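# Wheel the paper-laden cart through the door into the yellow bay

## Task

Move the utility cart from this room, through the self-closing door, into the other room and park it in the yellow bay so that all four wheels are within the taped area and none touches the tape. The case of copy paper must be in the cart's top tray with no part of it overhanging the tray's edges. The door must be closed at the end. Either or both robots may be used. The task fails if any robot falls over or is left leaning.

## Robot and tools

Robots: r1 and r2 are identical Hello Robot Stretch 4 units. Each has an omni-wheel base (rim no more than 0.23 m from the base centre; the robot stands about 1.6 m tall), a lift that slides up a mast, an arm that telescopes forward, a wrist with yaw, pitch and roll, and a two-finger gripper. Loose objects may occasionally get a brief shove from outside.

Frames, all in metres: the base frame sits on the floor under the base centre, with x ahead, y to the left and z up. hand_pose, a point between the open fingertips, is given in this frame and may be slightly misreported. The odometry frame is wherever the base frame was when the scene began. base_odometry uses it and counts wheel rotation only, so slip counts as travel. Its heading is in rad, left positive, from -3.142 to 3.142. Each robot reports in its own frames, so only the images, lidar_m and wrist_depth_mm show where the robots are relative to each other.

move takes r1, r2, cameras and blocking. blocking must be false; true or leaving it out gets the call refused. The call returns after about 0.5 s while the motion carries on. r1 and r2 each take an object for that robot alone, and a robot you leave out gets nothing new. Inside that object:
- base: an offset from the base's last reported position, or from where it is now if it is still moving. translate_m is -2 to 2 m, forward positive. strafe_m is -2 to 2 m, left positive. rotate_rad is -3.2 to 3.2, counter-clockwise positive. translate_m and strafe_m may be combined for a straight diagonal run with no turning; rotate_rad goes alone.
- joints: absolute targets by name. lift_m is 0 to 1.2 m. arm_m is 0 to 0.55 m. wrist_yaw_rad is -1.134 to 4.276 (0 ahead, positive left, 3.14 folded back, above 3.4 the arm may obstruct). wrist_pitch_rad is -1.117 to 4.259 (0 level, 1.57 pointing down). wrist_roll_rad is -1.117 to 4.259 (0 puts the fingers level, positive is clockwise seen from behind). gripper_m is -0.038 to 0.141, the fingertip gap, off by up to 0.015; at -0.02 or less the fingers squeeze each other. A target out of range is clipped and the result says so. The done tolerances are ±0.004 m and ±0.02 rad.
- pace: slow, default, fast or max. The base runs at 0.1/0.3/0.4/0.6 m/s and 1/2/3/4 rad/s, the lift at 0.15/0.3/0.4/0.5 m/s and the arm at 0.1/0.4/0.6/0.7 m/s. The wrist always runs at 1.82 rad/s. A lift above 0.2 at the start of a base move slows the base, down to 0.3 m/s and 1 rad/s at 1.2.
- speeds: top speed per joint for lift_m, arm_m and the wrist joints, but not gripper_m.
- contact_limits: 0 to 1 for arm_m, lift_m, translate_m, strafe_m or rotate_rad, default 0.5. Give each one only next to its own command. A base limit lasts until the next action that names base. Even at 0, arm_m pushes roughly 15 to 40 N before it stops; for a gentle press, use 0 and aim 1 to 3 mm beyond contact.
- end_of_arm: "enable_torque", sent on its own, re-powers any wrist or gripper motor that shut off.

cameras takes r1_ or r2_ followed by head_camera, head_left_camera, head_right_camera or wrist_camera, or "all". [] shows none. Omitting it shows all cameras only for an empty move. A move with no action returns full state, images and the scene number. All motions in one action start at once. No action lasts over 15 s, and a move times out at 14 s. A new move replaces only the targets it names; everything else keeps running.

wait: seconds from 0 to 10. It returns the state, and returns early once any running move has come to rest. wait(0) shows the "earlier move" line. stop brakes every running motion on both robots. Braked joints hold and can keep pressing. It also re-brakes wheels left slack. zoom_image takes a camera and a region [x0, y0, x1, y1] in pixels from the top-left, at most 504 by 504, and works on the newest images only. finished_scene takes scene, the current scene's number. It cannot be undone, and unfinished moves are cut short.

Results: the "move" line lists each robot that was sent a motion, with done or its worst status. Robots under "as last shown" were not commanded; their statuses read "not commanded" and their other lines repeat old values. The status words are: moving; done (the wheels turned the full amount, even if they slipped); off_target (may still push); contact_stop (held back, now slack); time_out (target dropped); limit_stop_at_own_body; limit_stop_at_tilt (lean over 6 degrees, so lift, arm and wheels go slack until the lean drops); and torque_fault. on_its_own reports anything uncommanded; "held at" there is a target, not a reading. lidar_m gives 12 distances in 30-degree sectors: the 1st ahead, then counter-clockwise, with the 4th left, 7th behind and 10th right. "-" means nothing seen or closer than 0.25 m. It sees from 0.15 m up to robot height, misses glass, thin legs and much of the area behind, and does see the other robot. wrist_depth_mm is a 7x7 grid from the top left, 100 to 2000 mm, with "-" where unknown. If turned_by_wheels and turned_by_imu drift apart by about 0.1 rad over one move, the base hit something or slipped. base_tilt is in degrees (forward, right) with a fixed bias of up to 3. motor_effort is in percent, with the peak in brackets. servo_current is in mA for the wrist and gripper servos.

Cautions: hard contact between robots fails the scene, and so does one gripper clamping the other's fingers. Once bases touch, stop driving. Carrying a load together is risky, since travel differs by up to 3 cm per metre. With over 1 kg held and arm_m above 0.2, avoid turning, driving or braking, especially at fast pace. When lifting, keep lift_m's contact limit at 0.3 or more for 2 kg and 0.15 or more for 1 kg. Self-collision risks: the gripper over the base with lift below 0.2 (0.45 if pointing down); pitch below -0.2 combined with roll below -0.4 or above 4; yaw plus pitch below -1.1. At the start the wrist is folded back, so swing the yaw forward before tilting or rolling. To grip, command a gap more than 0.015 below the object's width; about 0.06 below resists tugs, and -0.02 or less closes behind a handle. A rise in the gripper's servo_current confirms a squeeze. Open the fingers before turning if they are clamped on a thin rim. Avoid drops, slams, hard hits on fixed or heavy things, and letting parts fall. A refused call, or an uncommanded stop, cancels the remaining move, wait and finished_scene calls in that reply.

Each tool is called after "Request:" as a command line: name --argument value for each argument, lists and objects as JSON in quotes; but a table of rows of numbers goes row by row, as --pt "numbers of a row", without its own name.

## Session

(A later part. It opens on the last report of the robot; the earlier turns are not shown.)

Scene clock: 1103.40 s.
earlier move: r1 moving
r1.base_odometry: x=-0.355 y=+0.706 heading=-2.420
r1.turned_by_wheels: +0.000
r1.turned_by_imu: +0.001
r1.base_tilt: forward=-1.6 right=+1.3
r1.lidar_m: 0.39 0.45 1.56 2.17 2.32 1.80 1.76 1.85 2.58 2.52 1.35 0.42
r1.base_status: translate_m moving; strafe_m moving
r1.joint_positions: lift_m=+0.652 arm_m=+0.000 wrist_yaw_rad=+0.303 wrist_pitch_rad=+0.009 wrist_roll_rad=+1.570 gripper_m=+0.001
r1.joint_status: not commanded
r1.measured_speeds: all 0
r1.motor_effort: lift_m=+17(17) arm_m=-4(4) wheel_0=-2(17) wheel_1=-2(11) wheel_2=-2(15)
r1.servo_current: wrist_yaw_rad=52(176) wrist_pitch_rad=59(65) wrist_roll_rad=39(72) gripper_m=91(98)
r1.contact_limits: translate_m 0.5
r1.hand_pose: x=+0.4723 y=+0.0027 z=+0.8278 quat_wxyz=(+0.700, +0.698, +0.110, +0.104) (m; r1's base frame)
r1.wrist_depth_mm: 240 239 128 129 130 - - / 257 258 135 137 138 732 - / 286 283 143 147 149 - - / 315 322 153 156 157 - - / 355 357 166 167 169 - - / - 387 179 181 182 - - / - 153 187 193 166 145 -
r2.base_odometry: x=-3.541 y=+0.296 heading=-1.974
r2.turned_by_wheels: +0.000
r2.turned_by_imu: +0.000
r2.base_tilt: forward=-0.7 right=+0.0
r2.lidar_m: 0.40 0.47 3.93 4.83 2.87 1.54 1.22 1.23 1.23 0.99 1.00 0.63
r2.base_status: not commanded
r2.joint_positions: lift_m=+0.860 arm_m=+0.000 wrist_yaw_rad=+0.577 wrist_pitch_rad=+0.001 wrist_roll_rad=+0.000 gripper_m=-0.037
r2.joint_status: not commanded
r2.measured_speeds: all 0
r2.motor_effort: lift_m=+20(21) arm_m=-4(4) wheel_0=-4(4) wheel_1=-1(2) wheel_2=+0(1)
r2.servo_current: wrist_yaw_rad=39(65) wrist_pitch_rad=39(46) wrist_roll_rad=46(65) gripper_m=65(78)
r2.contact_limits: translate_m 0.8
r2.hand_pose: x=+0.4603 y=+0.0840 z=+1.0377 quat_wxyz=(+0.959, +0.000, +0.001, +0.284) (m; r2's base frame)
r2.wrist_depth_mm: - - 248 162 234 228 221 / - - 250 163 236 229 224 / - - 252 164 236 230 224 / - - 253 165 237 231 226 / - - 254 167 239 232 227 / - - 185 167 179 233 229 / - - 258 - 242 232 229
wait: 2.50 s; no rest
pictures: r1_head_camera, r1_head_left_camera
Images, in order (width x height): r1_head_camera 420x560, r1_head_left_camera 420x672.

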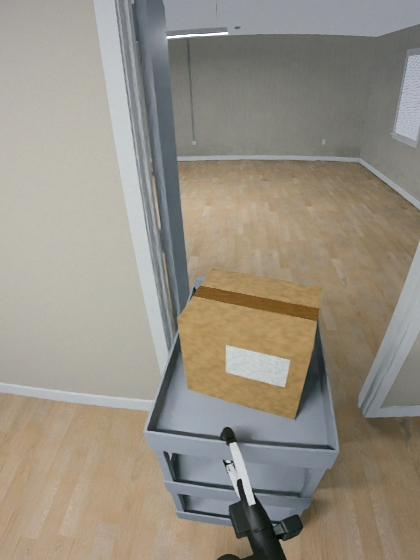

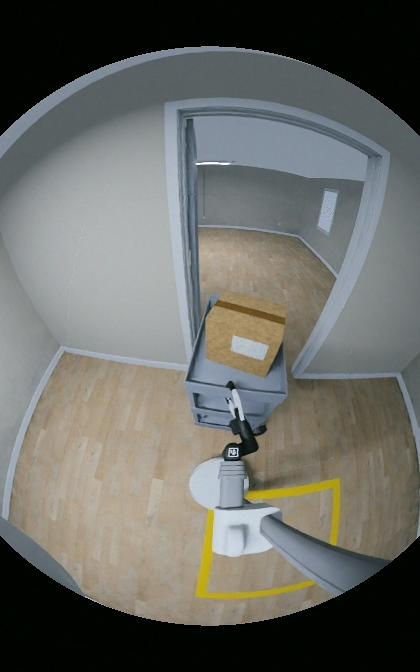

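Request:
move --blocking false --r1 '{"base":{"translate_m":-0.65,"strafe_m":-0.25},"contact_limits":{"translate_m":0.5}}' --r2 '{"joints":{"gripper_m":0.1}}'

Request:
wait --seconds 1.5 --cameras '["r2_head_camera","r2_wrist_camera"]'

Request:
wait --seconds 1.7 --cameras '["r1_head_camera","r1_head_left_camera","r1_head_right_camera","r2_head_right_camera"]'

Scene clock: 1127.27 s.
earlier move: r1 done
move: r1 moving; r2 moving
r1.base_odometry: x=-0.339 y=+0.735 heading=-2.420
r1.turned_by_wheels: +0.000
r1.turned_by_imu: +0.000
r1.base_tilt: forward=-1.6 right=+1.3
r1.lidar_m: 0.41 0.43 1.61 2.18 2.33 1.79 1.74 1.85 2.57 2.54 1.41 0.42
r1.base_status: translate_m moving; strafe_m moving
r1.joint_positions: lift_m=+0.652 arm_m=+0.000 wrist_yaw_rad=+0.303 wrist_pitch_rad=+0.009 wrist_roll_rad=+1.570 gripper_m=+0.001
r1.joint_status: not commanded
r1.measured_speeds: translate_m=-0.124 strafe_m=-0.046 rotate_rad=-0.001 lift_m=+0.000 arm_m=+0.000 wrist_yaw_rad=+0.002 wrist_pitch_rad=+0.000 wrist_roll_rad=+0.000
r1.motor_effort: lift_m=+17(17) arm_m=-4(4) wheel_0=-2(6) wheel_1=-10(10) wheel_2=+13(15)
r1.servo_current: wrist_yaw_rad=46(59) wrist_pitch_rad=59(59) wrist_roll_rad=39(52) gripper_m=91(98)
r1.contact_limits: translate_m 0.5
r1.hand_pose: x=+0.4723 y=+0.0027 z=+0.8278 quat_wxyz=(+0.700, +0.698, +0.110, +0.104) (m; r1's base frame)
r1.wrist_depth_mm: 243 243 133 134 136 - - / 262 262 141 143 144 732 - / 286 287 149 152 154 - - / 315 320 158 160 161 - - / 349 355 169 170 172 - - / 389 384 181 182 184 - - / - 153 189 193 167 146 -
r2.base_odometry: x=-3.541 y=+0.296 heading=-1.974
r2.turned_by_wheels: +0.000
r2.turned_by_imu: +0.000
r2.base_tilt: forward=-0.7 right=+0.1
r2.lidar_m: 0.42 0.45 3.92 4.85 2.90 1.52 1.24 1.25 1.23 1.01 1.00 0.65
r2.base_status: not commanded
r2.joint_positions: lift_m=+0.860 arm_m=+0.000 wrist_yaw_rad=+0.577 wrist_pitch_rad=+0.001 wrist_roll_rad=+0.000 gripper_m=-0.012
r2.joint_status: gripper_m moving
r2.measured_speeds: all 0
r2.motor_effort: lift_m=+20(21) arm_m=-3(4) wheel_0=-4(4) wheel_1=-1(1) wheel_2=+0(1)
r2.servo_current: wrist_yaw_rad=52(59) wrist_pitch_rad=39(46) wrist_roll_rad=39(59) gripper_m=85(91)
r2.contact_limits: translate_m 0.8
r2.hand_pose: x=+0.4603 y=+0.0841 z=+1.0377 quat_wxyz=(+0.959, +0.000, +0.001, +0.285) (m; r2's base frame)
r2.wrist_depth_mm: - - 251 164 236 230 222 / - - 253 166 237 230 225 / - - 254 167 239 231 226 / - - 255 167 240 234 228 / - - 258 170 240 234 228 / - - 187 171 182 235 229 / - - 259 - 244 234 231
pictures: none

Scene clock: 1128.77 s.
earlier move: r1 moving; r2 moving
r1.base_odometry: x=-0.154 y=+1.089 heading=-2.420
r1.turned_by_wheels: +0.000
r1.turned_by_imu: +0.002
r1.base_tilt: forward=-1.6 right=+1.2
r1.lidar_m: 0.36 0.31 2.14 2.33 1.79 1.42 1.37 1.45 2.15 2.34 1.92 0.59
r1.base_status: translate_m moving; strafe_m moving
r1.joint_positions: lift_m=+0.652 arm_m=+0.000 wrist_yaw_rad=+0.306 wrist_pitch_rad=+0.009 wrist_roll_rad=+1.571 gripper_m=+0.001
r1.joint_status: not commanded
r1.measured_speeds: translate_m=-0.280 strafe_m=-0.107 rotate_rad=+0.001 lift_m=+0.000 arm_m=+0.000 wrist_yaw_rad=+0.002 wrist_pitch_rad=+0.000 wrist_roll_rad=+0.000
r1.motor_effort: lift_m=+17(17) arm_m=-4(4) wheel_0=+1(6) wheel_1=-6(11) wheel_2=+11(17)
r1.servo_current: wrist_yaw_rad=39(72) wrist_pitch_rad=52(59) wrist_roll_rad=39(65) gripper_m=91(98)
r1.contact_limits: translate_m 0.5
r1.hand_pose: x=+0.4722 y=+0.0034 z=+0.8278 quat_wxyz=(+0.699, +0.698, +0.111, +0.105) (m; r1's base frame)
r1.wrist_depth_mm: - - 267 262 - 1464 1138 / - - 250 243 - 1618 - / - - 235 229 234 1661 - / 349 353 221 216 216 - - / 342 342 208 204 210 - - / 334 334 194 192 191 169 - / 325 163 184 185 163 153 -
r2.base_odometry: x=-3.541 y=+0.296 heading=-1.973
r2.turned_by_wheels: +0.000
r2.turned_by_imu: +0.000
r2.base_tilt: forward=-0.7 right=+0.1
r2.lidar_m: 0.66 0.75 3.91 4.85 2.86 1.53 1.24 1.24 1.21 0.98 1.00 0.84
r2.base_status: not commanded
r2.joint_positions: lift_m=+0.860 arm_m=+0.000 wrist_yaw_rad=+0.579 wrist_pitch_rad=+0.001 wrist_roll_rad=+0.000 gripper_m=+0.100
r2.joint_status: gripper_m moving
r2.measured_speeds: all 0
r2.motor_effort: lift_m=+21(21) arm_m=-4(4) wheel_0=-3(4) wheel_1=-1(1) wheel_2=+0(1)
r2.servo_current: wrist_yaw_rad=52(59) wrist_pitch_rad=39(46) wrist_roll_rad=52(59) gripper_m=33(117)
r2.contact_limits: translate_m 0.8
r2.hand_pose: x=+0.4601 y=+0.0848 z=+1.0377 quat_wxyz=(+0.958, +0.000, +0.001, +0.286) (m; r2's base frame)
r2.wrist_depth_mm: - - - - - - 399 / - - - - - - 399 / - - - - - - 399 / - - - - - - 399 / - - - - 418 - 402 / - - 195 530 186 - - / - - - - - - -
wait: 1.50 s; no rest
pictures: r2_head_camera, r2_wrist_camera
Images, in order (width x height): r2_head_camera 420x560, r2_wrist_camera 616x392.

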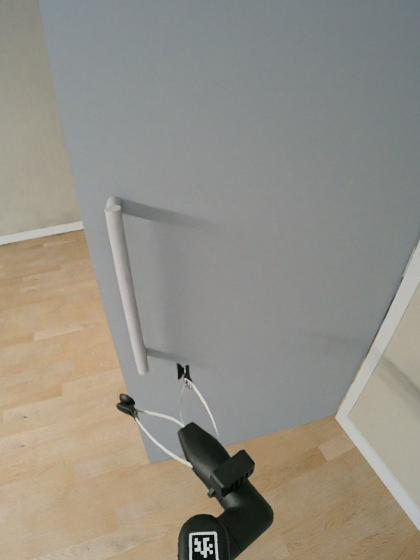

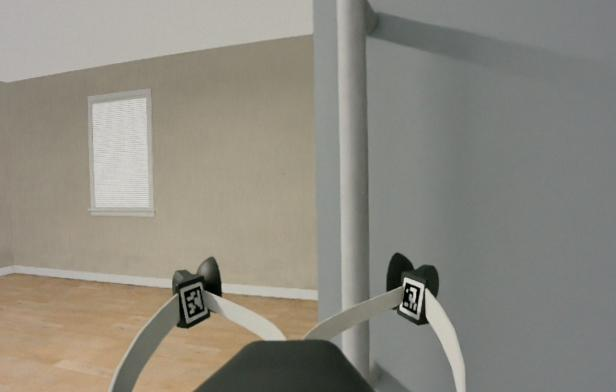

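Scene clock: 1128.80 s.
earlier move: r1 moving; r2 done
r1.base_odometry: x=-0.149 y=+1.098 heading=-2.420
r1.turned_by_wheels: +0.000
r1.turned_by_imu: +0.000
r1.base_tilt: forward=-1.6 right=+1.2
r1.lidar_m: 0.35 0.31 2.18 2.36 1.85 1.41 1.35 1.47 2.13 2.33 1.88 0.64
r1.base_status: translate_m moving; strafe_m moving
r1.joint_positions: lift_m=+0.652 arm_m=+0.000 wrist_yaw_rad=+0.306 wrist_pitch_rad=+0.009 wrist_roll_rad=+1.571 gripper_m=+0.001
r1.joint_status: not commanded
r1.measured_speeds: translate_m=-0.280 strafe_m=-0.107 rotate_rad=+0.001 lift_m=+0.000 arm_m=+0.000 wrist_yaw_rad=+0.002 wrist_pitch_rad=+0.000 wrist_roll_rad=+0.000
r1.motor_effort: lift_m=+17(17) arm_m=-4(4) wheel_0=+1(6) wheel_1=-4(11) wheel_2=+12(17)
r1.servo_current: wrist_yaw_rad=39(72) wrist_pitch_rad=52(59) wrist_roll_rad=39(65) gripper_m=91(98)
r1.contact_limits: translate_m 0.5
r1.hand_pose: x=+0.4722 y=+0.0035 z=+0.8278 quat_wxyz=(+0.699, +0.698, +0.111, +0.105) (m; r1's base frame)
r1.wrist_depth_mm: - - - 265 306 310 364 / - - 253 246 - 1618 - / - - 232 231 238 1661 - / 349 353 222 216 218 - - / 343 343 210 206 208 - - / 334 336 193 192 190 170 - / 327 163 183 185 163 153 -
r2.base_odometry: x=-3.541 y=+0.296 heading=-1.973
r2.turned_by_wheels: +0.000
r2.turned_by_imu: +0.000
r2.base_tilt: forward=-0.7 right=+0.1
r2.lidar_m: 0.67 0.78 3.91 4.84 2.88 1.49 1.25 1.24 1.24 1.00 0.98 0.86
r2.base_status: not commanded
r2.joint_positions: lift_m=+0.860 arm_m=+0.000 wrist_yaw_rad=+0.579 wrist_pitch_rad=+0.001 wrist_roll_rad=+0.000 gripper_m=+0.100
r2.joint_status: all done
r2.measured_speeds: all 0
r2.motor_effort: lift_m=+21(21) arm_m=-4(4) wheel_0=-4(4) wheel_1=-1(1) wheel_2=+0(1)
r2.servo_current: wrist_yaw_rad=52(59) wrist_pitch_rad=39(46) wrist_roll_rad=52(59) gripper_m=46(117)
r2.contact_limits: translate_m 0.8
r2.hand_pose: x=+0.4601 y=+0.0848 z=+1.0377 quat_wxyz=(+0.958, +0.000, +0.001, +0.286) (m; r2's base frame)
r2.wrist_depth_mm: - - - - - - 402 / - - - - - - 407 / - - - - - - 404 / - - - - 424 - 402 / - - - - 427 - - / - - 195 - 192 - - / - - - - - - -
wait: 0.03 of 1.7 s (r2 has come to rest)
pictures: r1_head_camera, r1_head_left_camera, r1_head_right_camera, r2_head_right_camera
Images, in order (width x height): r1_head_camera 420x560, r1_head_left_camera 420x672, r1_head_right_camera 420x672, r2_head_right_camera 420x672.

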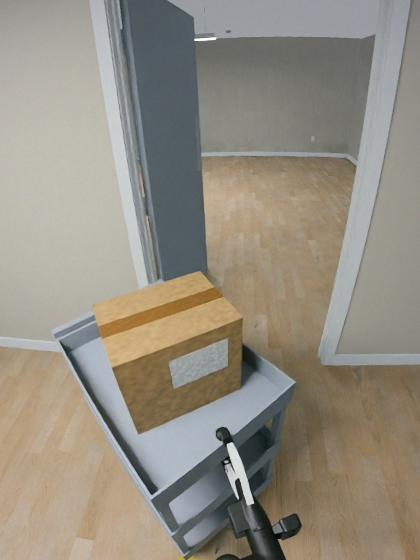

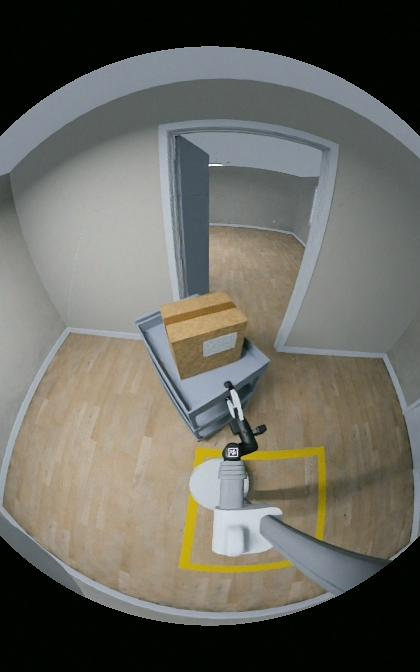

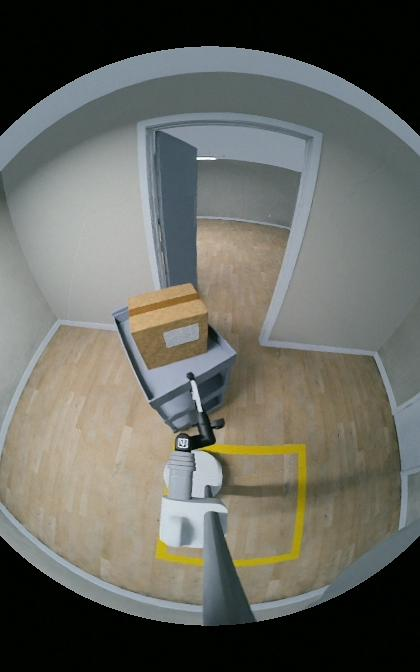

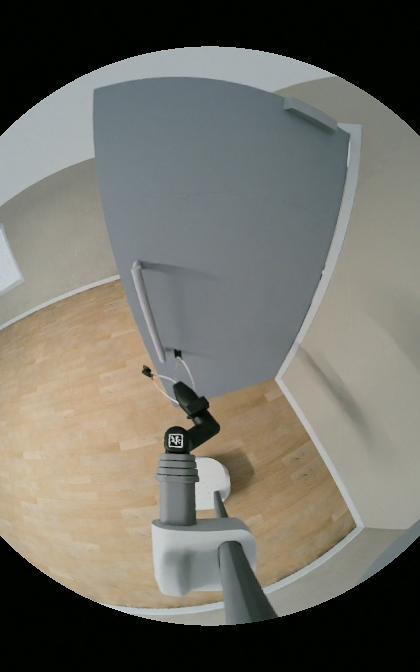

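Request:
move --cameras '["all"]'

Scene clock: 1146.60 s.
earlier move: r1 done
r1.base_odometry: x=-0.032 y=+1.323 heading=-2.420
r1.turned_by_wheels: -0.001
r1.turned_by_imu: -0.001
r1.base_tilt: forward=-1.6 right=+1.3
r1.lidar_m: 0.27 0.25 0.48 2.45 1.53 1.17 1.12 1.19 1.77 2.22 2.21 1.67
r1.base_status: done
r1.joint_positions: lift_m=+0.652 arm_m=+0.000 wrist_yaw_rad=+0.307 wrist_pitch_rad=+0.009 wrist_roll_rad=+1.571 gripper_m=+0.001
r1.joint_status: not commanded
r1.measured_speeds: all 0
r1.motor_effort: lift_m=+17(17) arm_m=+3(4) wheel_0=-1(6) wheel_1=+1(11) wheel_2=-1(17)
r1.servo_current: wrist_yaw_rad=52(78) wrist_pitch_rad=59(65) wrist_roll_rad=46(72) gripper_m=91(98)
r1.contact_limits: translate_m 0.5
r1.hand_pose: x=+0.4722 y=+0.0038 z=+0.8278 quat_wxyz=(+0.699, +0.698, +0.111, +0.105) (m; r1's base frame)
r1.wrist_depth_mm: - - - - - - 1138 / - - - 373 - 1336 1118 / - - 314 314 370 382 384 / - - 258 256 - 1537 - / 373 375 224 217 216 1537 - / 343 345 189 188 183 170 - / 319 165 170 170 158 147 -
r2.base_odometry: x=-3.541 y=+0.296 heading=-1.973
r2.turned_by_wheels: +0.000
r2.turned_by_imu: +0.001
r2.base_tilt: forward=-0.7 right=+0.0
r2.lidar_m: 1.81 3.49 3.93 4.85 2.86 1.51 1.24 1.21 1.21 1.00 1.00 1.13
r2.base_status: not commanded
r2.joint_positions: lift_m=+0.860 arm_m=+0.000 wrist_yaw_rad=+0.579 wrist_pitch_rad=+0.001 wrist_roll_rad=+0.000 gripper_m=+0.100
r2.joint_status: all done
r2.measured_speeds: all 0
r2.motor_effort: lift_m=+21(21) arm_m=-4(4) wheel_0=-3(4) wheel_1=+0(1) wheel_2=+0(1)
r2.servo_current: wrist_yaw_rad=39(59) wrist_pitch_rad=46(46) wrist_roll_rad=46(59) gripper_m=52(117)
r2.contact_limits: translate_m 0.8
r2.hand_pose: x=+0.4601 y=+0.0848 z=+1.0377 quat_wxyz=(+0.958, +0.000, +0.001, +0.286) (m; r2's base frame)
r2.wrist_depth_mm: - - - - - - - / - - - - - - - / - - - - - - - / - - - - - - - / - - - - - - - / - - 195 - 195 - - / - - - - - - -
pictures: r1_head_camera, r1_head_left_camera, r1_head_right_camera, r1_wrist_camera, r2_head_camera, r2_head_left_camera, r2_head_right_camera, r2_wrist_camera
Images, in order (width x height): r1_head_camera 420x560, r1_head_left_camera 420x672, r1_head_right_camera 420x672, r1_wrist_camera 616x392, r2_head_camera 420x560, r2_head_left_camera 420x672, r2_head_right_camera 420x672, r2_wrist_camera 616x392.

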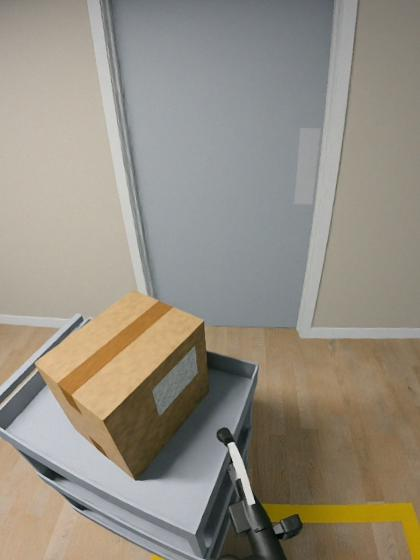

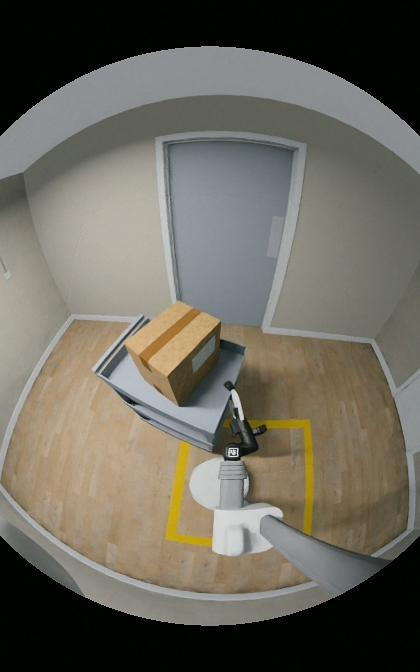

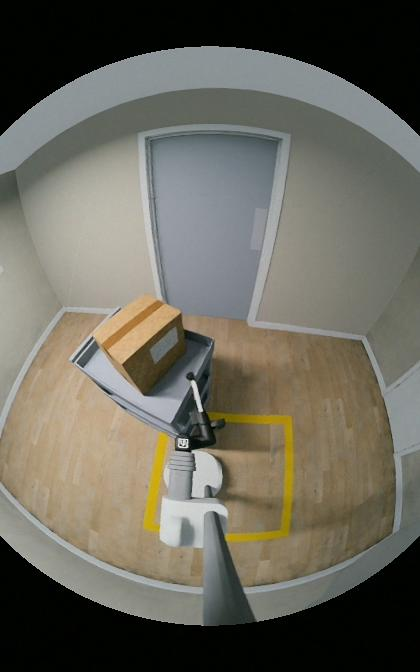

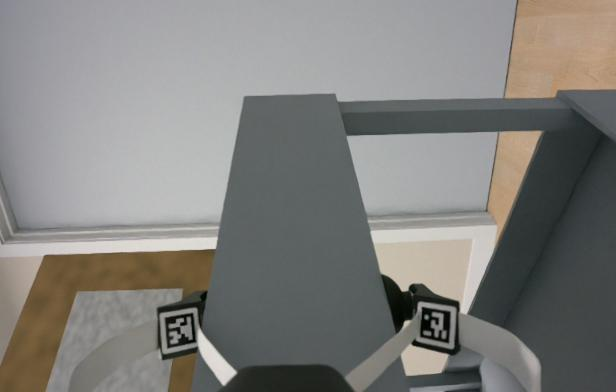

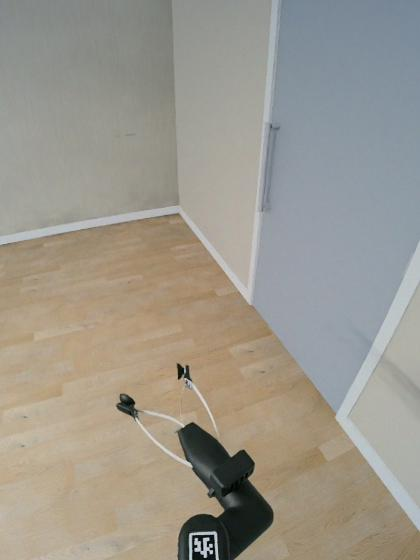

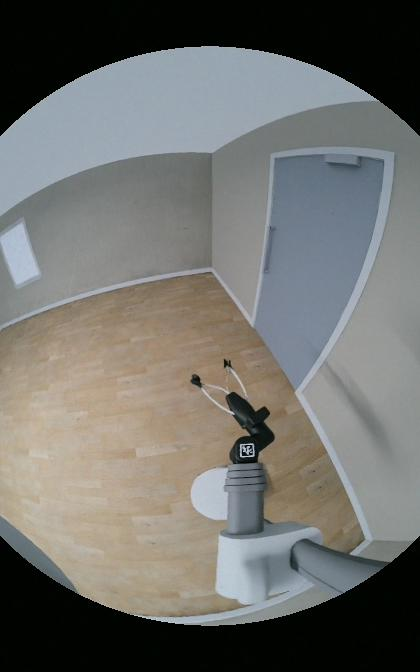

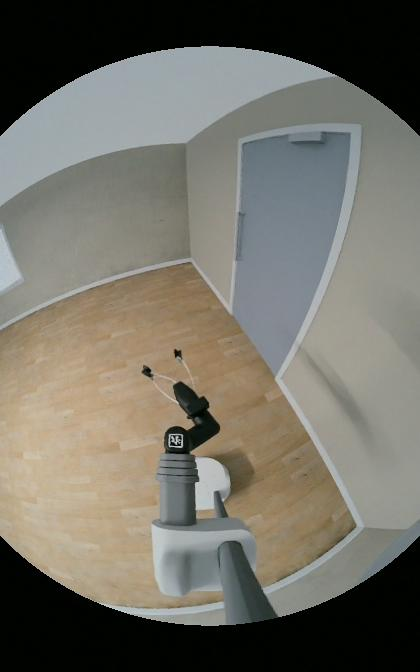

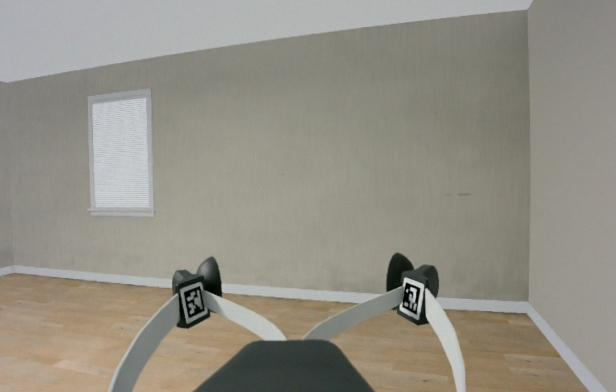

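Request:
move --r1 '{"base": {"translate_m": -0.32, "strafe_m": -0.25}, "pace": "slow", "contact_limits": {"translate_m": 0.8}}' --blocking false

Request:
wait --seconds 6 --cameras '["r1_head_camera", "r1_head_left_camera", "r1_head_right_camera"]'

Scene clock: 1173.80 s.
move: r1 moving
r1.base_odometry: x=-0.029 y=+1.336 heading=-2.419
r1.turned_by_wheels: +0.001
r1.turned_by_imu: +0.001
r1.base_tilt: forward=-1.6 right=+1.2
r1.lidar_m: 0.25 0.25 0.50 2.47 1.53 1.16 1.11 1.22 1.73 2.22 2.21 1.69
r1.base_status: translate_m moving; strafe_m moving
r1.joint_positions: lift_m=+0.652 arm_m=+0.000 wrist_yaw_rad=+0.307 wrist_pitch_rad=+0.009 wrist_roll_rad=+1.571 gripper_m=+0.001
r1.joint_status: not commanded
r1.measured_speeds: translate_m=-0.042 strafe_m=-0.032 rotate_rad=+0.001 lift_m=+0.000 arm_m=+0.000 wrist_yaw_rad=+0.000 wrist_pitch_rad=+0.000 wrist_roll_rad=+0.000
r1.motor_effort: lift_m=+17(17) arm_m=-2(4) wheel_0=+9(9) wheel_1=-6(9) wheel_2=+12(12)
r1.servo_current: wrist_yaw_rad=59(59) wrist_pitch_rad=52(65) wrist_roll_rad=59(72) gripper_m=85(98)
r1.contact_limits: translate_m 0.8
r1.hand_pose: x=+0.4722 y=+0.0038 z=+0.8278 quat_wxyz=(+0.699, +0.698, +0.111, +0.105) (m; r1's base frame)
r1.wrist_depth_mm: - - - - - - 1118 / - - - 364 362 382 1078 / - - 307 304 370 1464 415 / - - 264 253 - 1537 - / 370 370 224 216 216 1576 - / 343 343 188 189 183 169 - / 319 165 171 171 158 153 -
r2: as last shown
r2.turned_by_imu: +0.000
r2.base_tilt: forward=-0.7 right=+0.1
r2.lidar_m: 1.79 3.49 3.94 4.81 2.90 1.54 1.23 1.25 1.21 1.01 1.00 1.11
r2.motor_effort: lift_m=+21(21) arm_m=-4(4) wheel_0=-3(4) wheel_1=-1(1) wheel_2=+0(1)
r2.servo_current: wrist_yaw_rad=46(52) wrist_pitch_rad=39(46) wrist_roll_rad=46(52) gripper_m=52(59)
r2.contact_limits: translate_m 0.8
pictures: none

Scene clock: 1178.57 s.
earlier move: r1 done
r1.base_odometry: x=+0.043 y=+1.722 heading=-2.419
r1.turned_by_wheels: +0.000
r1.turned_by_imu: +0.003
r1.base_tilt: forward=-1.6 right=+1.2
r1.lidar_m: 0.25 0.25 0.33 2.66 1.13 0.86 0.83 0.90 1.31 1.97 2.07 1.98
r1.base_status: done
r1.joint_positions: lift_m=+0.652 arm_m=+0.000 wrist_yaw_rad=+0.313 wrist_pitch_rad=+0.009 wrist_roll_rad=+1.571 gripper_m=+0.001
r1.joint_status: not commanded
r1.measured_speeds: all 0
r1.motor_effort: lift_m=+17(17) arm_m=+4(4) wheel_0=+11(18) wheel_1=+1(9) wheel_2=+5(13)
r1.servo_current: wrist_yaw_rad=85(98) wrist_pitch_rad=52(65) wrist_roll_rad=33(72) gripper_m=91(98)
r1.contact_limits: translate_m 0.8
r1.hand_pose: x=+0.4722 y=+0.0055 z=+0.8278 quat_wxyz=(+0.699, +0.698, +0.113, +0.107) (m; r1's base frame)
r1.wrist_depth_mm: - - 1618 - - 1576 1118 / - - - - - 1499 1138 / 1661 - - - - 1537 1182 / 1756 - - 312 394 1576 439 / 1863 - 240 238 262 1661 - / - 375 194 191 185 504 - / 334 166 167 166 154 164 -
r2.base_odometry: x=-3.541 y=+0.296 heading=-1.973
r2.turned_by_wheels: +0.000
r2.turned_by_imu: +0.001
r2.base_tilt: forward=-0.6 right=+0.1
r2.lidar_m: 1.83 3.50 3.90 4.83 2.88 1.55 1.25 1.25 1.26 1.00 0.98 1.11
r2.base_status: not commanded
r2.joint_positions: lift_m=+0.860 arm_m=+0.000 wrist_yaw_rad=+0.579 wrist_pitch_rad=+0.001 wrist_roll_rad=+0.000 gripper_m=+0.100
r2.joint_status: not commanded
r2.measured_speeds: all 0
r2.motor_effort: lift_m=+21(21) arm_m=-4(4) wheel_0=-3(4) wheel_1=+0(1) wheel_2=+0(1)
r2.servo_current: wrist_yaw_rad=26(59) wrist_pitch_rad=39(46) wrist_roll_rad=46(59) gripper_m=46(59)
r2.contact_limits: translate_m 0.8
r2.hand_pose: x=+0.4601 y=+0.0848 z=+1.0377 quat_wxyz=(+0.958, +0.000, +0.001, +0.286) (m; r2's base frame)
r2.wrist_depth_mm: - - - - - - - / - - - - - - - / - - - - - - - / - - - - - - - / - - - - - - - / - - 195 - 195 - - / - - - - - - -
wait: 4.77 of 6 s (r1 has come to rest)
pictures: r1_head_camera, r1_head_left_camera, r1_head_right_camera
Images, in order (width x height): r1_head_camera 420x560, r1_head_left_camera 420x672, r1_head_right_camera 420x672.

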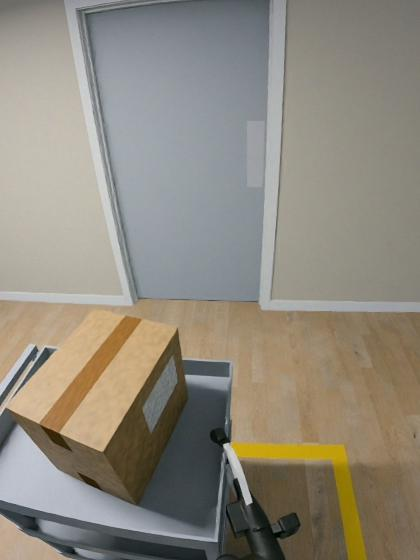

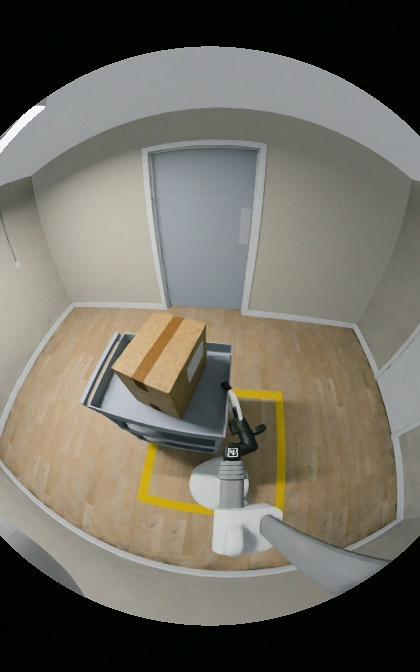

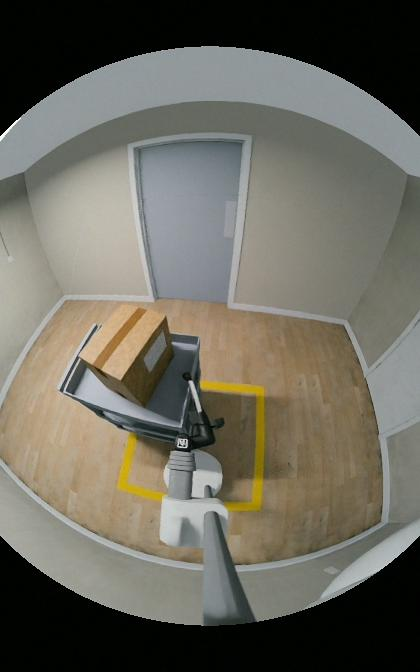

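Request:
move --r1 '{"base": {"translate_m": -0.09, "strafe_m": -0.37}, "pace": "slow", "contact_limits": {"strafe_m": 0.8}}' --blocking false

Request:
wait --seconds 6 --cameras '["r1_head_camera", "r1_head_left_camera", "r1_head_right_camera"]'

Scene clock: 1200.20 s.
move: r1 moving
r1.base_odometry: x=+0.037 y=+1.733 heading=-2.416
r1.turned_by_wheels: +0.002
r1.turned_by_imu: +0.002
r1.base_tilt: forward=-1.6 right=+1.3
r1.lidar_m: 0.25 0.25 0.36 2.60 1.13 0.84 0.83 0.90 1.34 1.96 2.09 1.98
r1.base_status: translate_m moving; strafe_m moving
r1.joint_positions: lift_m=+0.652 arm_m=+0.000 wrist_yaw_rad=+0.316 wrist_pitch_rad=+0.009 wrist_roll_rad=+1.571 gripper_m=+0.001
r1.joint_status: not commanded
r1.measured_speeds: translate_m=-0.013 strafe_m=-0.050 rotate_rad=+0.003 lift_m=+0.000 arm_m=+0.000 wrist_yaw_rad=+0.008 wrist_pitch_rad=+0.000 wrist_roll_rad=+0.000
r1.motor_effort: lift_m=+17(17) arm_m=+4(4) wheel_0=+20(21) wheel_1=-1(5) wheel_2=+9(9)
r1.servo_current: wrist_yaw_rad=98(98) wrist_pitch_rad=59(59) wrist_roll_rad=46(59) gripper_m=98(98)
r1.contact_limits: strafe_m 0.8
r1.hand_pose: x=+0.4722 y=+0.0065 z=+0.8278 quat_wxyz=(+0.699, +0.698, +0.114, +0.108) (m; r1's base frame)
r1.wrist_depth_mm: - - 1576 - - 1499 1160 / - - - - - 1464 1138 / 1661 - - 389 - 1366 1118 / 1808 - 309 307 394 1537 436 / 1863 - 238 236 - 1708 - / - 375 193 192 186 504 - / 334 165 168 167 155 165 -
r2: as last shown
r2.turned_by_imu: +0.000
r2.base_tilt: forward=-0.7 right=+0.0
r2.lidar_m: 1.79 3.49 3.91 4.86 2.89 1.54 1.24 1.24 1.21 1.00 1.00 1.13
r2.motor_effort: lift_m=+21(21) arm_m=-4(4) wheel_0=-4(4) wheel_1=+0(1) wheel_2=+1(1)
r2.servo_current: wrist_yaw_rad=33(46) wrist_pitch_rad=46(46) wrist_roll_rad=46(59) gripper_m=52(59)
r2.contact_limits: translate_m 0.8
pictures: none

Scene clock: 1204.73 s.
earlier move: r1 done
r1.base_odometry: x=-0.135 y=+2.058 heading=-2.417
r1.turned_by_wheels: -0.001
r1.turned_by_imu: +0.002
r1.base_tilt: forward=-1.6 right=+1.3
r1.lidar_m: 0.25 0.25 0.30 2.41 1.03 0.78 0.77 0.82 1.24 1.60 1.71 2.06
r1.base_status: done
r1.joint_positions: lift_m=+0.652 arm_m=+0.000 wrist_yaw_rad=+0.318 wrist_pitch_rad=+0.009 wrist_roll_rad=+1.571 gripper_m=+0.001
r1.joint_status: not commanded
r1.measured_speeds: all 0
r1.motor_effort: lift_m=+17(17) arm_m=+4(4) wheel_0=+13(22) wheel_1=+5(7) wheel_2=+3(11)
r1.servo_current: wrist_yaw_rad=91(124) wrist_pitch_rad=59(65) wrist_roll_rad=46(65) gripper_m=91(98)
r1.contact_limits: strafe_m 0.8
r1.hand_pose: x=+0.4721 y=+0.0071 z=+0.8278 quat_wxyz=(+0.699, +0.698, +0.115, +0.109) (m; r1's base frame)
r1.wrist_depth_mm: - - - - - 1537 1138 / - - - - - 1499 1160 / 1708 - - - - 1618 1160 / 1863 - - 357 407 1464 410 / - - - 257 - 1708 - / - - 200 199 188 1499 - / 347 168 168 167 154 154 -
r2.base_odometry: x=-3.541 y=+0.296 heading=-1.973
r2.turned_by_wheels: +0.000
r2.turned_by_imu: +0.001
r2.base_tilt: forward=-0.6 right=+0.1
r2.lidar_m: 1.81 3.47 3.91 4.84 2.88 1.51 1.25 1.22 1.24 1.01 0.99 1.13
r2.base_status: not commanded
r2.joint_positions: lift_m=+0.860 arm_m=+0.000 wrist_yaw_rad=+0.579 wrist_pitch_rad=+0.001 wrist_roll_rad=+0.000 gripper_m=+0.100
r2.joint_status: not commanded
r2.measured_speeds: all 0
r2.motor_effort: lift_m=+20(21) arm_m=-4(4) wheel_0=-4(4) wheel_1=-1(1) wheel_2=+0(1)
r2.servo_current: wrist_yaw_rad=52(59) wrist_pitch_rad=39(46) wrist_roll_rad=46(59) gripper_m=52(59)
r2.contact_limits: translate_m 0.8
r2.hand_pose: x=+0.4601 y=+0.0848 z=+1.0377 quat_wxyz=(+0.958, +0.000, +0.001, +0.286) (m; r2's base frame)
r2.wrist_depth_mm: - - - - - - - / - - - - - - - / - - - - - - - / - - - - - - - / - - - - - - - / - - 195 - 195 - - / - - - - - - -
wait: 4.53 of 6 s (r1 has come to rest)
pictures: r1_head_camera, r1_head_left_camera, r1_head_right_camera
Images, in order (width x height): r1_head_camera 420x560, r1_head_left_camera 420x672, r1_head_right_camera 420x672.

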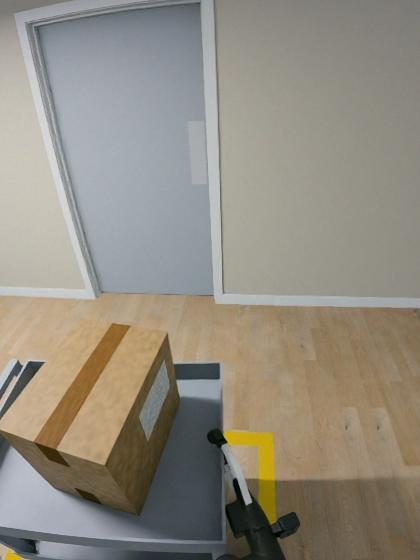

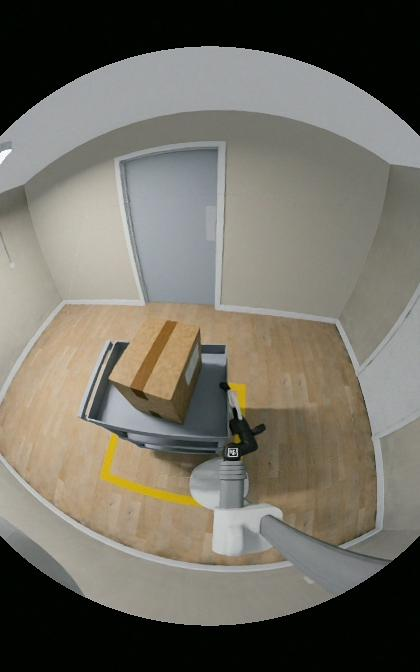

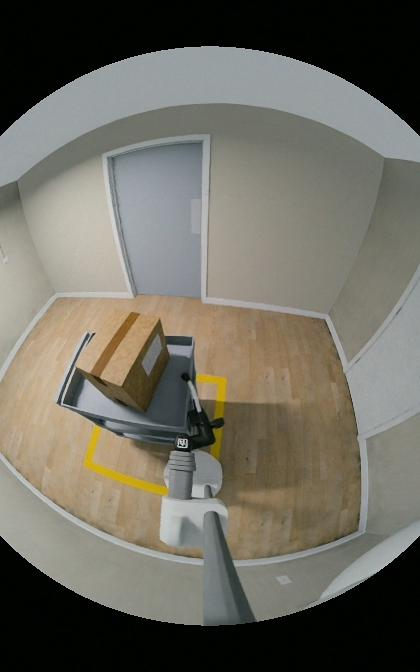

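Request:
move --r1 '{"joints": {"gripper_m": 0.13}}' --blocking false

Request:
wait --seconds 1.5 --cameras '["r1_wrist_camera"]'

Request:
move --r1 '{"base": {"translate_m": -0.38}, "contact_limits": {"translate_m": 0.4}}' --blocking false

Request:
wait --seconds 3 --cameras '["r1_head_camera", "r1_head_left_camera", "r1_head_right_camera", "r1_wrist_camera"]'

Scene clock: 1241.43 s.
move: r1 moving
r1.base_odometry: x=-0.135 y=+2.059 heading=-2.417
r1.turned_by_wheels: +0.000
r1.turned_by_imu: +0.000
r1.base_tilt: forward=-1.6 right=+1.3
r1.lidar_m: 0.25 0.25 0.32 2.40 1.04 0.79 0.76 0.83 1.22 1.60 1.71 2.03
r1.base_status: not commanded
r1.joint_positions: lift_m=+0.652 arm_m=+0.000 wrist_yaw_rad=+0.318 wrist_pitch_rad=+0.009 wrist_roll_rad=+1.571 gripper_m=+0.020
r1.joint_status: gripper_m moving
r1.measured_speeds: translate_m=+0.000 strafe_m=+0.000 rotate_rad=-0.001 lift_m=+0.000 arm_m=+0.000 wrist_yaw_rad=+0.000 wrist_pitch_rad=+0.000 wrist_roll_rad=+0.000
r1.motor_effort: lift_m=+17(17) arm_m=+4(4) wheel_0=+12(13) wheel_1=+6(6) wheel_2=+3(3)
r1.servo_current: wrist_yaw_rad=117(117) wrist_pitch_rad=59(59) wrist_roll_rad=78(78) gripper_m=33(91)
r1.contact_limits: strafe_m 0.8
r1.hand_pose: x=+0.4721 y=+0.0071 z=+0.8278 quat_wxyz=(+0.699, +0.698, +0.115, +0.109) (m; r1's base frame)
r1.wrist_depth_mm: - - - - - 1618 1160 / - - - - - 1499 1160 / 1756 - - - - 1661 1160 / 1808 - - 364 410 410 407 / - - - 258 - 1661 - / - - 201 200 190 488 - / 347 165 169 168 150 170 -
r2: as last shown
r2.turned_by_imu: +0.000
r2.base_tilt: forward=-0.7 right=+0.1
r2.lidar_m: 1.80 3.51 3.93 4.82 2.86 1.52 1.23 1.23 1.23 1.00 0.98 1.11
r2.servo_current: wrist_yaw_rad=52(59) wrist_pitch_rad=46(46) wrist_roll_rad=46(59) gripper_m=46(59)
r2.contact_limits: translate_m 0.8
pictures: none

Scene clock: 1242.93 s.
earlier move: r1 moving
r1.base_odometry: x=-0.135 y=+2.059 heading=-2.418
r1.turned_by_wheels: -0.001
r1.turned_by_imu: -0.002
r1.base_tilt: forward=-1.6 right=+1.3
r1.lidar_m: 0.25 0.25 0.31 2.42 1.03 0.80 0.74 0.83 1.25 1.60 1.70 2.06
r1.base_status: not commanded
r1.joint_positions: lift_m=+0.652 arm_m=+0.000 wrist_yaw_rad=+0.302 wrist_pitch_rad=+0.007 wrist_roll_rad=+1.571 gripper_m=+0.130
r1.joint_status: gripper_m moving
r1.measured_speeds: all 0
r1.motor_effort: lift_m=+17(17) arm_m=-4(4) wheel_0=+1(13) wheel_1=+2(6) wheel_2=+0(3)
r1.servo_current: wrist_yaw_rad=46(117) wrist_pitch_rad=46(65) wrist_roll_rad=52(78) gripper_m=39(91)
r1.contact_limits: strafe_m 0.8
r1.hand_pose: x=+0.4722 y=+0.0024 z=+0.8284 quat_wxyz=(+0.699, +0.699, +0.109, +0.104) (m; r1's base frame)
r1.wrist_depth_mm: - - - - - 1537 1138 / - - - - - 1618 1160 / 1708 - 1756 - - 1576 1160 / 1808 - - - - 1618 1118 / 1921 - - 317 - 1618 415 / - 211 237 236 208 200 - / - 366 345 149 185 1708 -
r2.base_odometry: x=-3.541 y=+0.296 heading=-1.973
r2.turned_by_wheels: +0.000
r2.turned_by_imu: +0.000
r2.base_tilt: forward=-0.7 right=+0.1
r2.lidar_m: 1.80 3.49 3.89 4.83 2.88 1.52 1.26 1.23 1.22 0.99 0.98 1.13
r2.base_status: not commanded
r2.joint_positions: lift_m=+0.860 arm_m=+0.000 wrist_yaw_rad=+0.579 wrist_pitch_rad=+0.001 wrist_roll_rad=+0.000 gripper_m=+0.100
r2.joint_status: not commanded
r2.measured_speeds: all 0
r2.motor_effort: lift_m=+20(21) arm_m=-4(4) wheel_0=-3(4) wheel_1=-1(1) wheel_2=+0(1)
r2.servo_current: wrist_yaw_rad=46(59) wrist_pitch_rad=39(46) wrist_roll_rad=39(59) gripper_m=52(59)
r2.contact_limits: translate_m 0.8
r2.hand_pose: x=+0.4601 y=+0.0848 z=+1.0377 quat_wxyz=(+0.958, +0.000, +0.001, +0.286) (m; r2's base frame)
r2.wrist_depth_mm: - - - - - - - / - - - - - - - / - - - - - - - / - - - - - - - / - - - - - - - / - - 195 - 195 - - / - - - - - - -
wait: 1.50 s; no rest
pictures: r1_wrist_camera
Images, in order (width x height): r1_wrist_camera 616x392.

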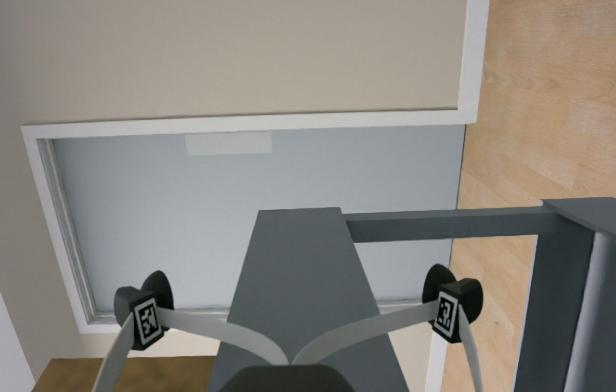

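Scene clock: 1243.43 s.
earlier move: r1 done
move: r1 moving
r1.base_odometry: x=-0.112 y=+2.079 heading=-2.419
r1.turned_by_wheels: +0.000
r1.turned_by_imu: +0.000
r1.base_tilt: forward=-1.6 right=+1.2
r1.lidar_m: 0.25 0.25 0.35 2.31 1.01 0.76 0.74 0.80 1.17 1.60 1.70 2.09
r1.base_status: translate_m moving
r1.joint_positions: lift_m=+0.652 arm_m=+0.000 wrist_yaw_rad=+0.302 wrist_pitch_rad=+0.007 wrist_roll_rad=+1.571 gripper_m=+0.130
r1.joint_status: all done
r1.measured_speeds: translate_m=-0.121 strafe_m=-0.001 rotate_rad=-0.003 lift_m=+0.000 arm_m=+0.000 wrist_yaw_rad=+0.000 wrist_pitch_rad=+0.000 wrist_roll_rad=+0.000
r1.motor_effort: lift_m=+17(17) arm_m=-4(4) wheel_0=-6(8) wheel_1=-4(6) wheel_2=+9(9)
r1.servo_current: wrist_yaw_rad=46(59) wrist_pitch_rad=46(59) wrist_roll_rad=39(52) gripper_m=39(52)
r1.contact_limits: translate_m 0.4
r1.hand_pose: x=+0.4722 y=+0.0024 z=+0.8284 quat_wxyz=(+0.699, +0.699, +0.109, +0.104) (m; r1's base frame)
r1.wrist_depth_mm: - - - - - 1661 1160 / - - - - - 1661 1160 / 1708 - 1863 - - 1576 1182 / 1863 - - 430 439 1464 1078 / 1983 - - 312 - 1756 - / - 211 235 233 209 199 - / - 373 353 149 183 1708 -
r2: as last shown
r2.lidar_m: 1.79 3.51 3.91 4.82 2.90 1.50 1.24 1.24 1.25 0.99 0.97 1.12
r2.motor_effort: lift_m=+20(21) arm_m=-4(4) wheel_0=-3(4) wheel_1=-1(1) wheel_2=+0(0)
r2.servo_current: wrist_yaw_rad=46(59) wrist_pitch_rad=33(46) wrist_roll_rad=39(52) gripper_m=52(59)
r2.contact_limits: translate_m 0.8
r2.wrist_depth_mm: - - - - - - - / - - - - - - - / - - - - - - - / - - - - - - - / - - - - - - - / - - 196 - 196 - - / - - - - - - -
pictures: none

Scene clock: 1245.70 s.
earlier move: r1 done
r1.base_odometry: x=+0.150 y=+2.310 heading=-2.419
r1.turned_by_wheels: +0.000
r1.turned_by_imu: +0.000
r1.base_tilt: forward=-1.6 right=+1.3
r1.lidar_m: 0.59 0.62 0.83 1.26 0.51 0.40 0.39 0.45 0.67 1.57 1.69 2.41
r1.base_status: done
r1.joint_positions: lift_m=+0.652 arm_m=+0.000 wrist_yaw_rad=+0.302 wrist_pitch_rad=+0.006 wrist_roll_rad=+1.571 gripper_m=+0.130
r1.joint_status: all done
r1.measured_speeds: all 0
r1.motor_effort: lift_m=+17(17) arm_m=-4(4) wheel_0=-1(9) wheel_1=-1(8) wheel_2=-2(10)
r1.servo_current: wrist_yaw_rad=46(65) wrist_pitch_rad=52(59) wrist_roll_rad=65(65) gripper_m=39(52)
r1.contact_limits: translate_m 0.4
r1.hand_pose: x=+0.4722 y=+0.0022 z=+0.8286 quat_wxyz=(+0.699, +0.699, +0.108, +0.104) (m; r1's base frame)
r1.wrist_depth_mm: - - - - - 1661 1138 / - - - - - 1661 1160 / - - - - - 1661 1160 / - - - 488 - - - / - - 676 364 - - - / - 211 549 375 - 196 - / - 466 477 147 - - -
r2.base_odometry: x=-3.541 y=+0.296 heading=-1.973
r2.turned_by_wheels: +0.000
r2.turned_by_imu: +0.000
r2.base_tilt: forward=-0.7 right=+0.1
r2.lidar_m: 1.81 3.51 3.88 4.83 2.84 1.51 1.26 1.24 1.22 0.98 1.00 1.14
r2.base_status: not commanded
r2.joint_positions: lift_m=+0.860 arm_m=+0.000 wrist_yaw_rad=+0.579 wrist_pitch_rad=+0.001 wrist_roll_rad=+0.000 gripper_m=+0.100
r2.joint_status: not commanded
r2.measured_speeds: all 0
r2.motor_effort: lift_m=+21(21) arm_m=-4(4) wheel_0=-4(4) wheel_1=-1(1) wheel_2=+0(1)
r2.servo_current: wrist_yaw_rad=52(65) wrist_pitch_rad=39(46) wrist_roll_rad=59(65) gripper_m=59(59)
r2.contact_limits: translate_m 0.8
r2.hand_pose: x=+0.4601 y=+0.0848 z=+1.0377 quat_wxyz=(+0.958, +0.000, +0.001, +0.286) (m; r2's base frame)
r2.wrist_depth_mm: - - - - - - - / - - - - - - - / - - - - - - - / - - - - - - - / - - - - - - - / - - 195 - 196 - - / - - - - - - -
wait: 2.27 of 3 s (r1 has come to rest)
pictures: r1_head_camera, r1_head_left_camera, r1_head_right_camera, r1_wrist_camera
Images, in order (width x height): r1_head_camera 420x560, r1_head_left_camera 420x672, r1_head_right_camera 420x672, r1_wrist_camera 616x392.

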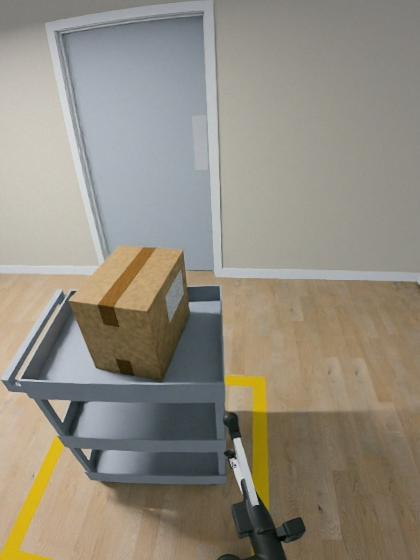

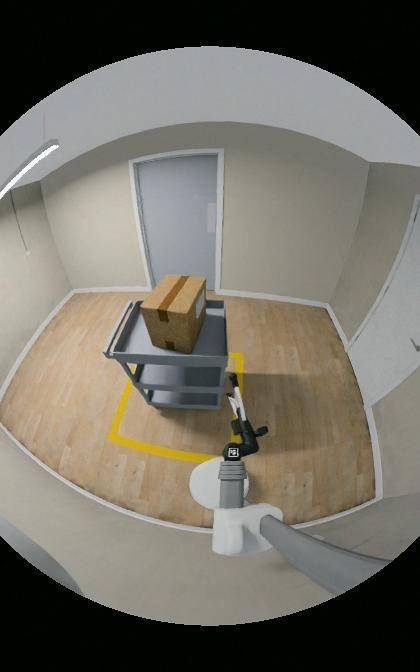

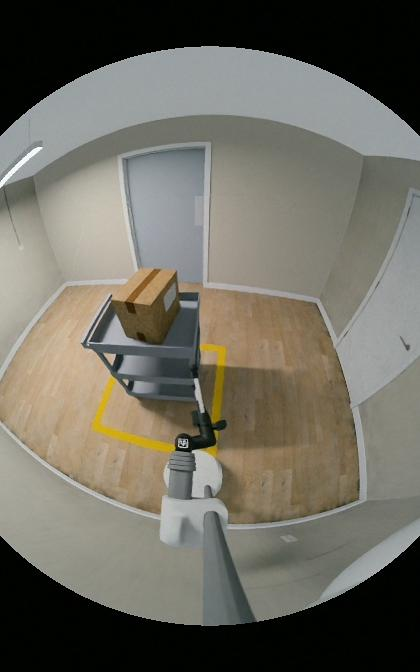

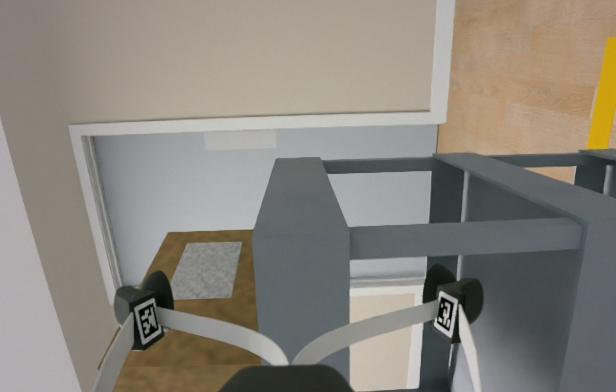

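Request:
zoom_image --camera "r1_head_camera" --region '[0, 340, 300, 560]'

Request:
zoom_image --camera "r1_head_left_camera" --region '[80, 260, 280, 490]'

Scaled by 1.680 from the camera's 420x560 image, which has a finer 600x800 frame.

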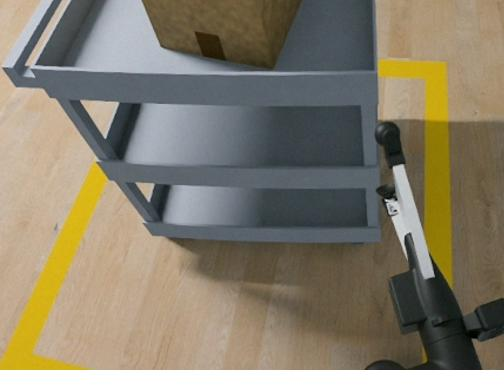

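Scaled by 2.191 from the camera's 420x672 image, which has a finer 600x960 frame.

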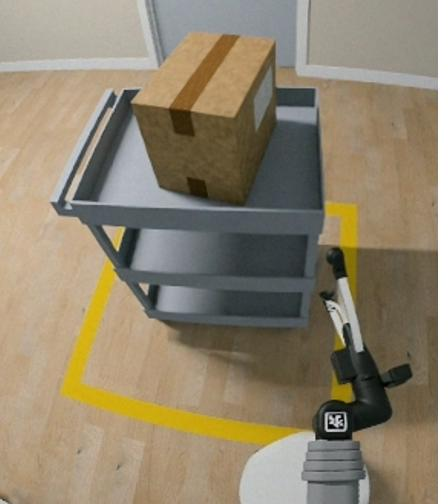

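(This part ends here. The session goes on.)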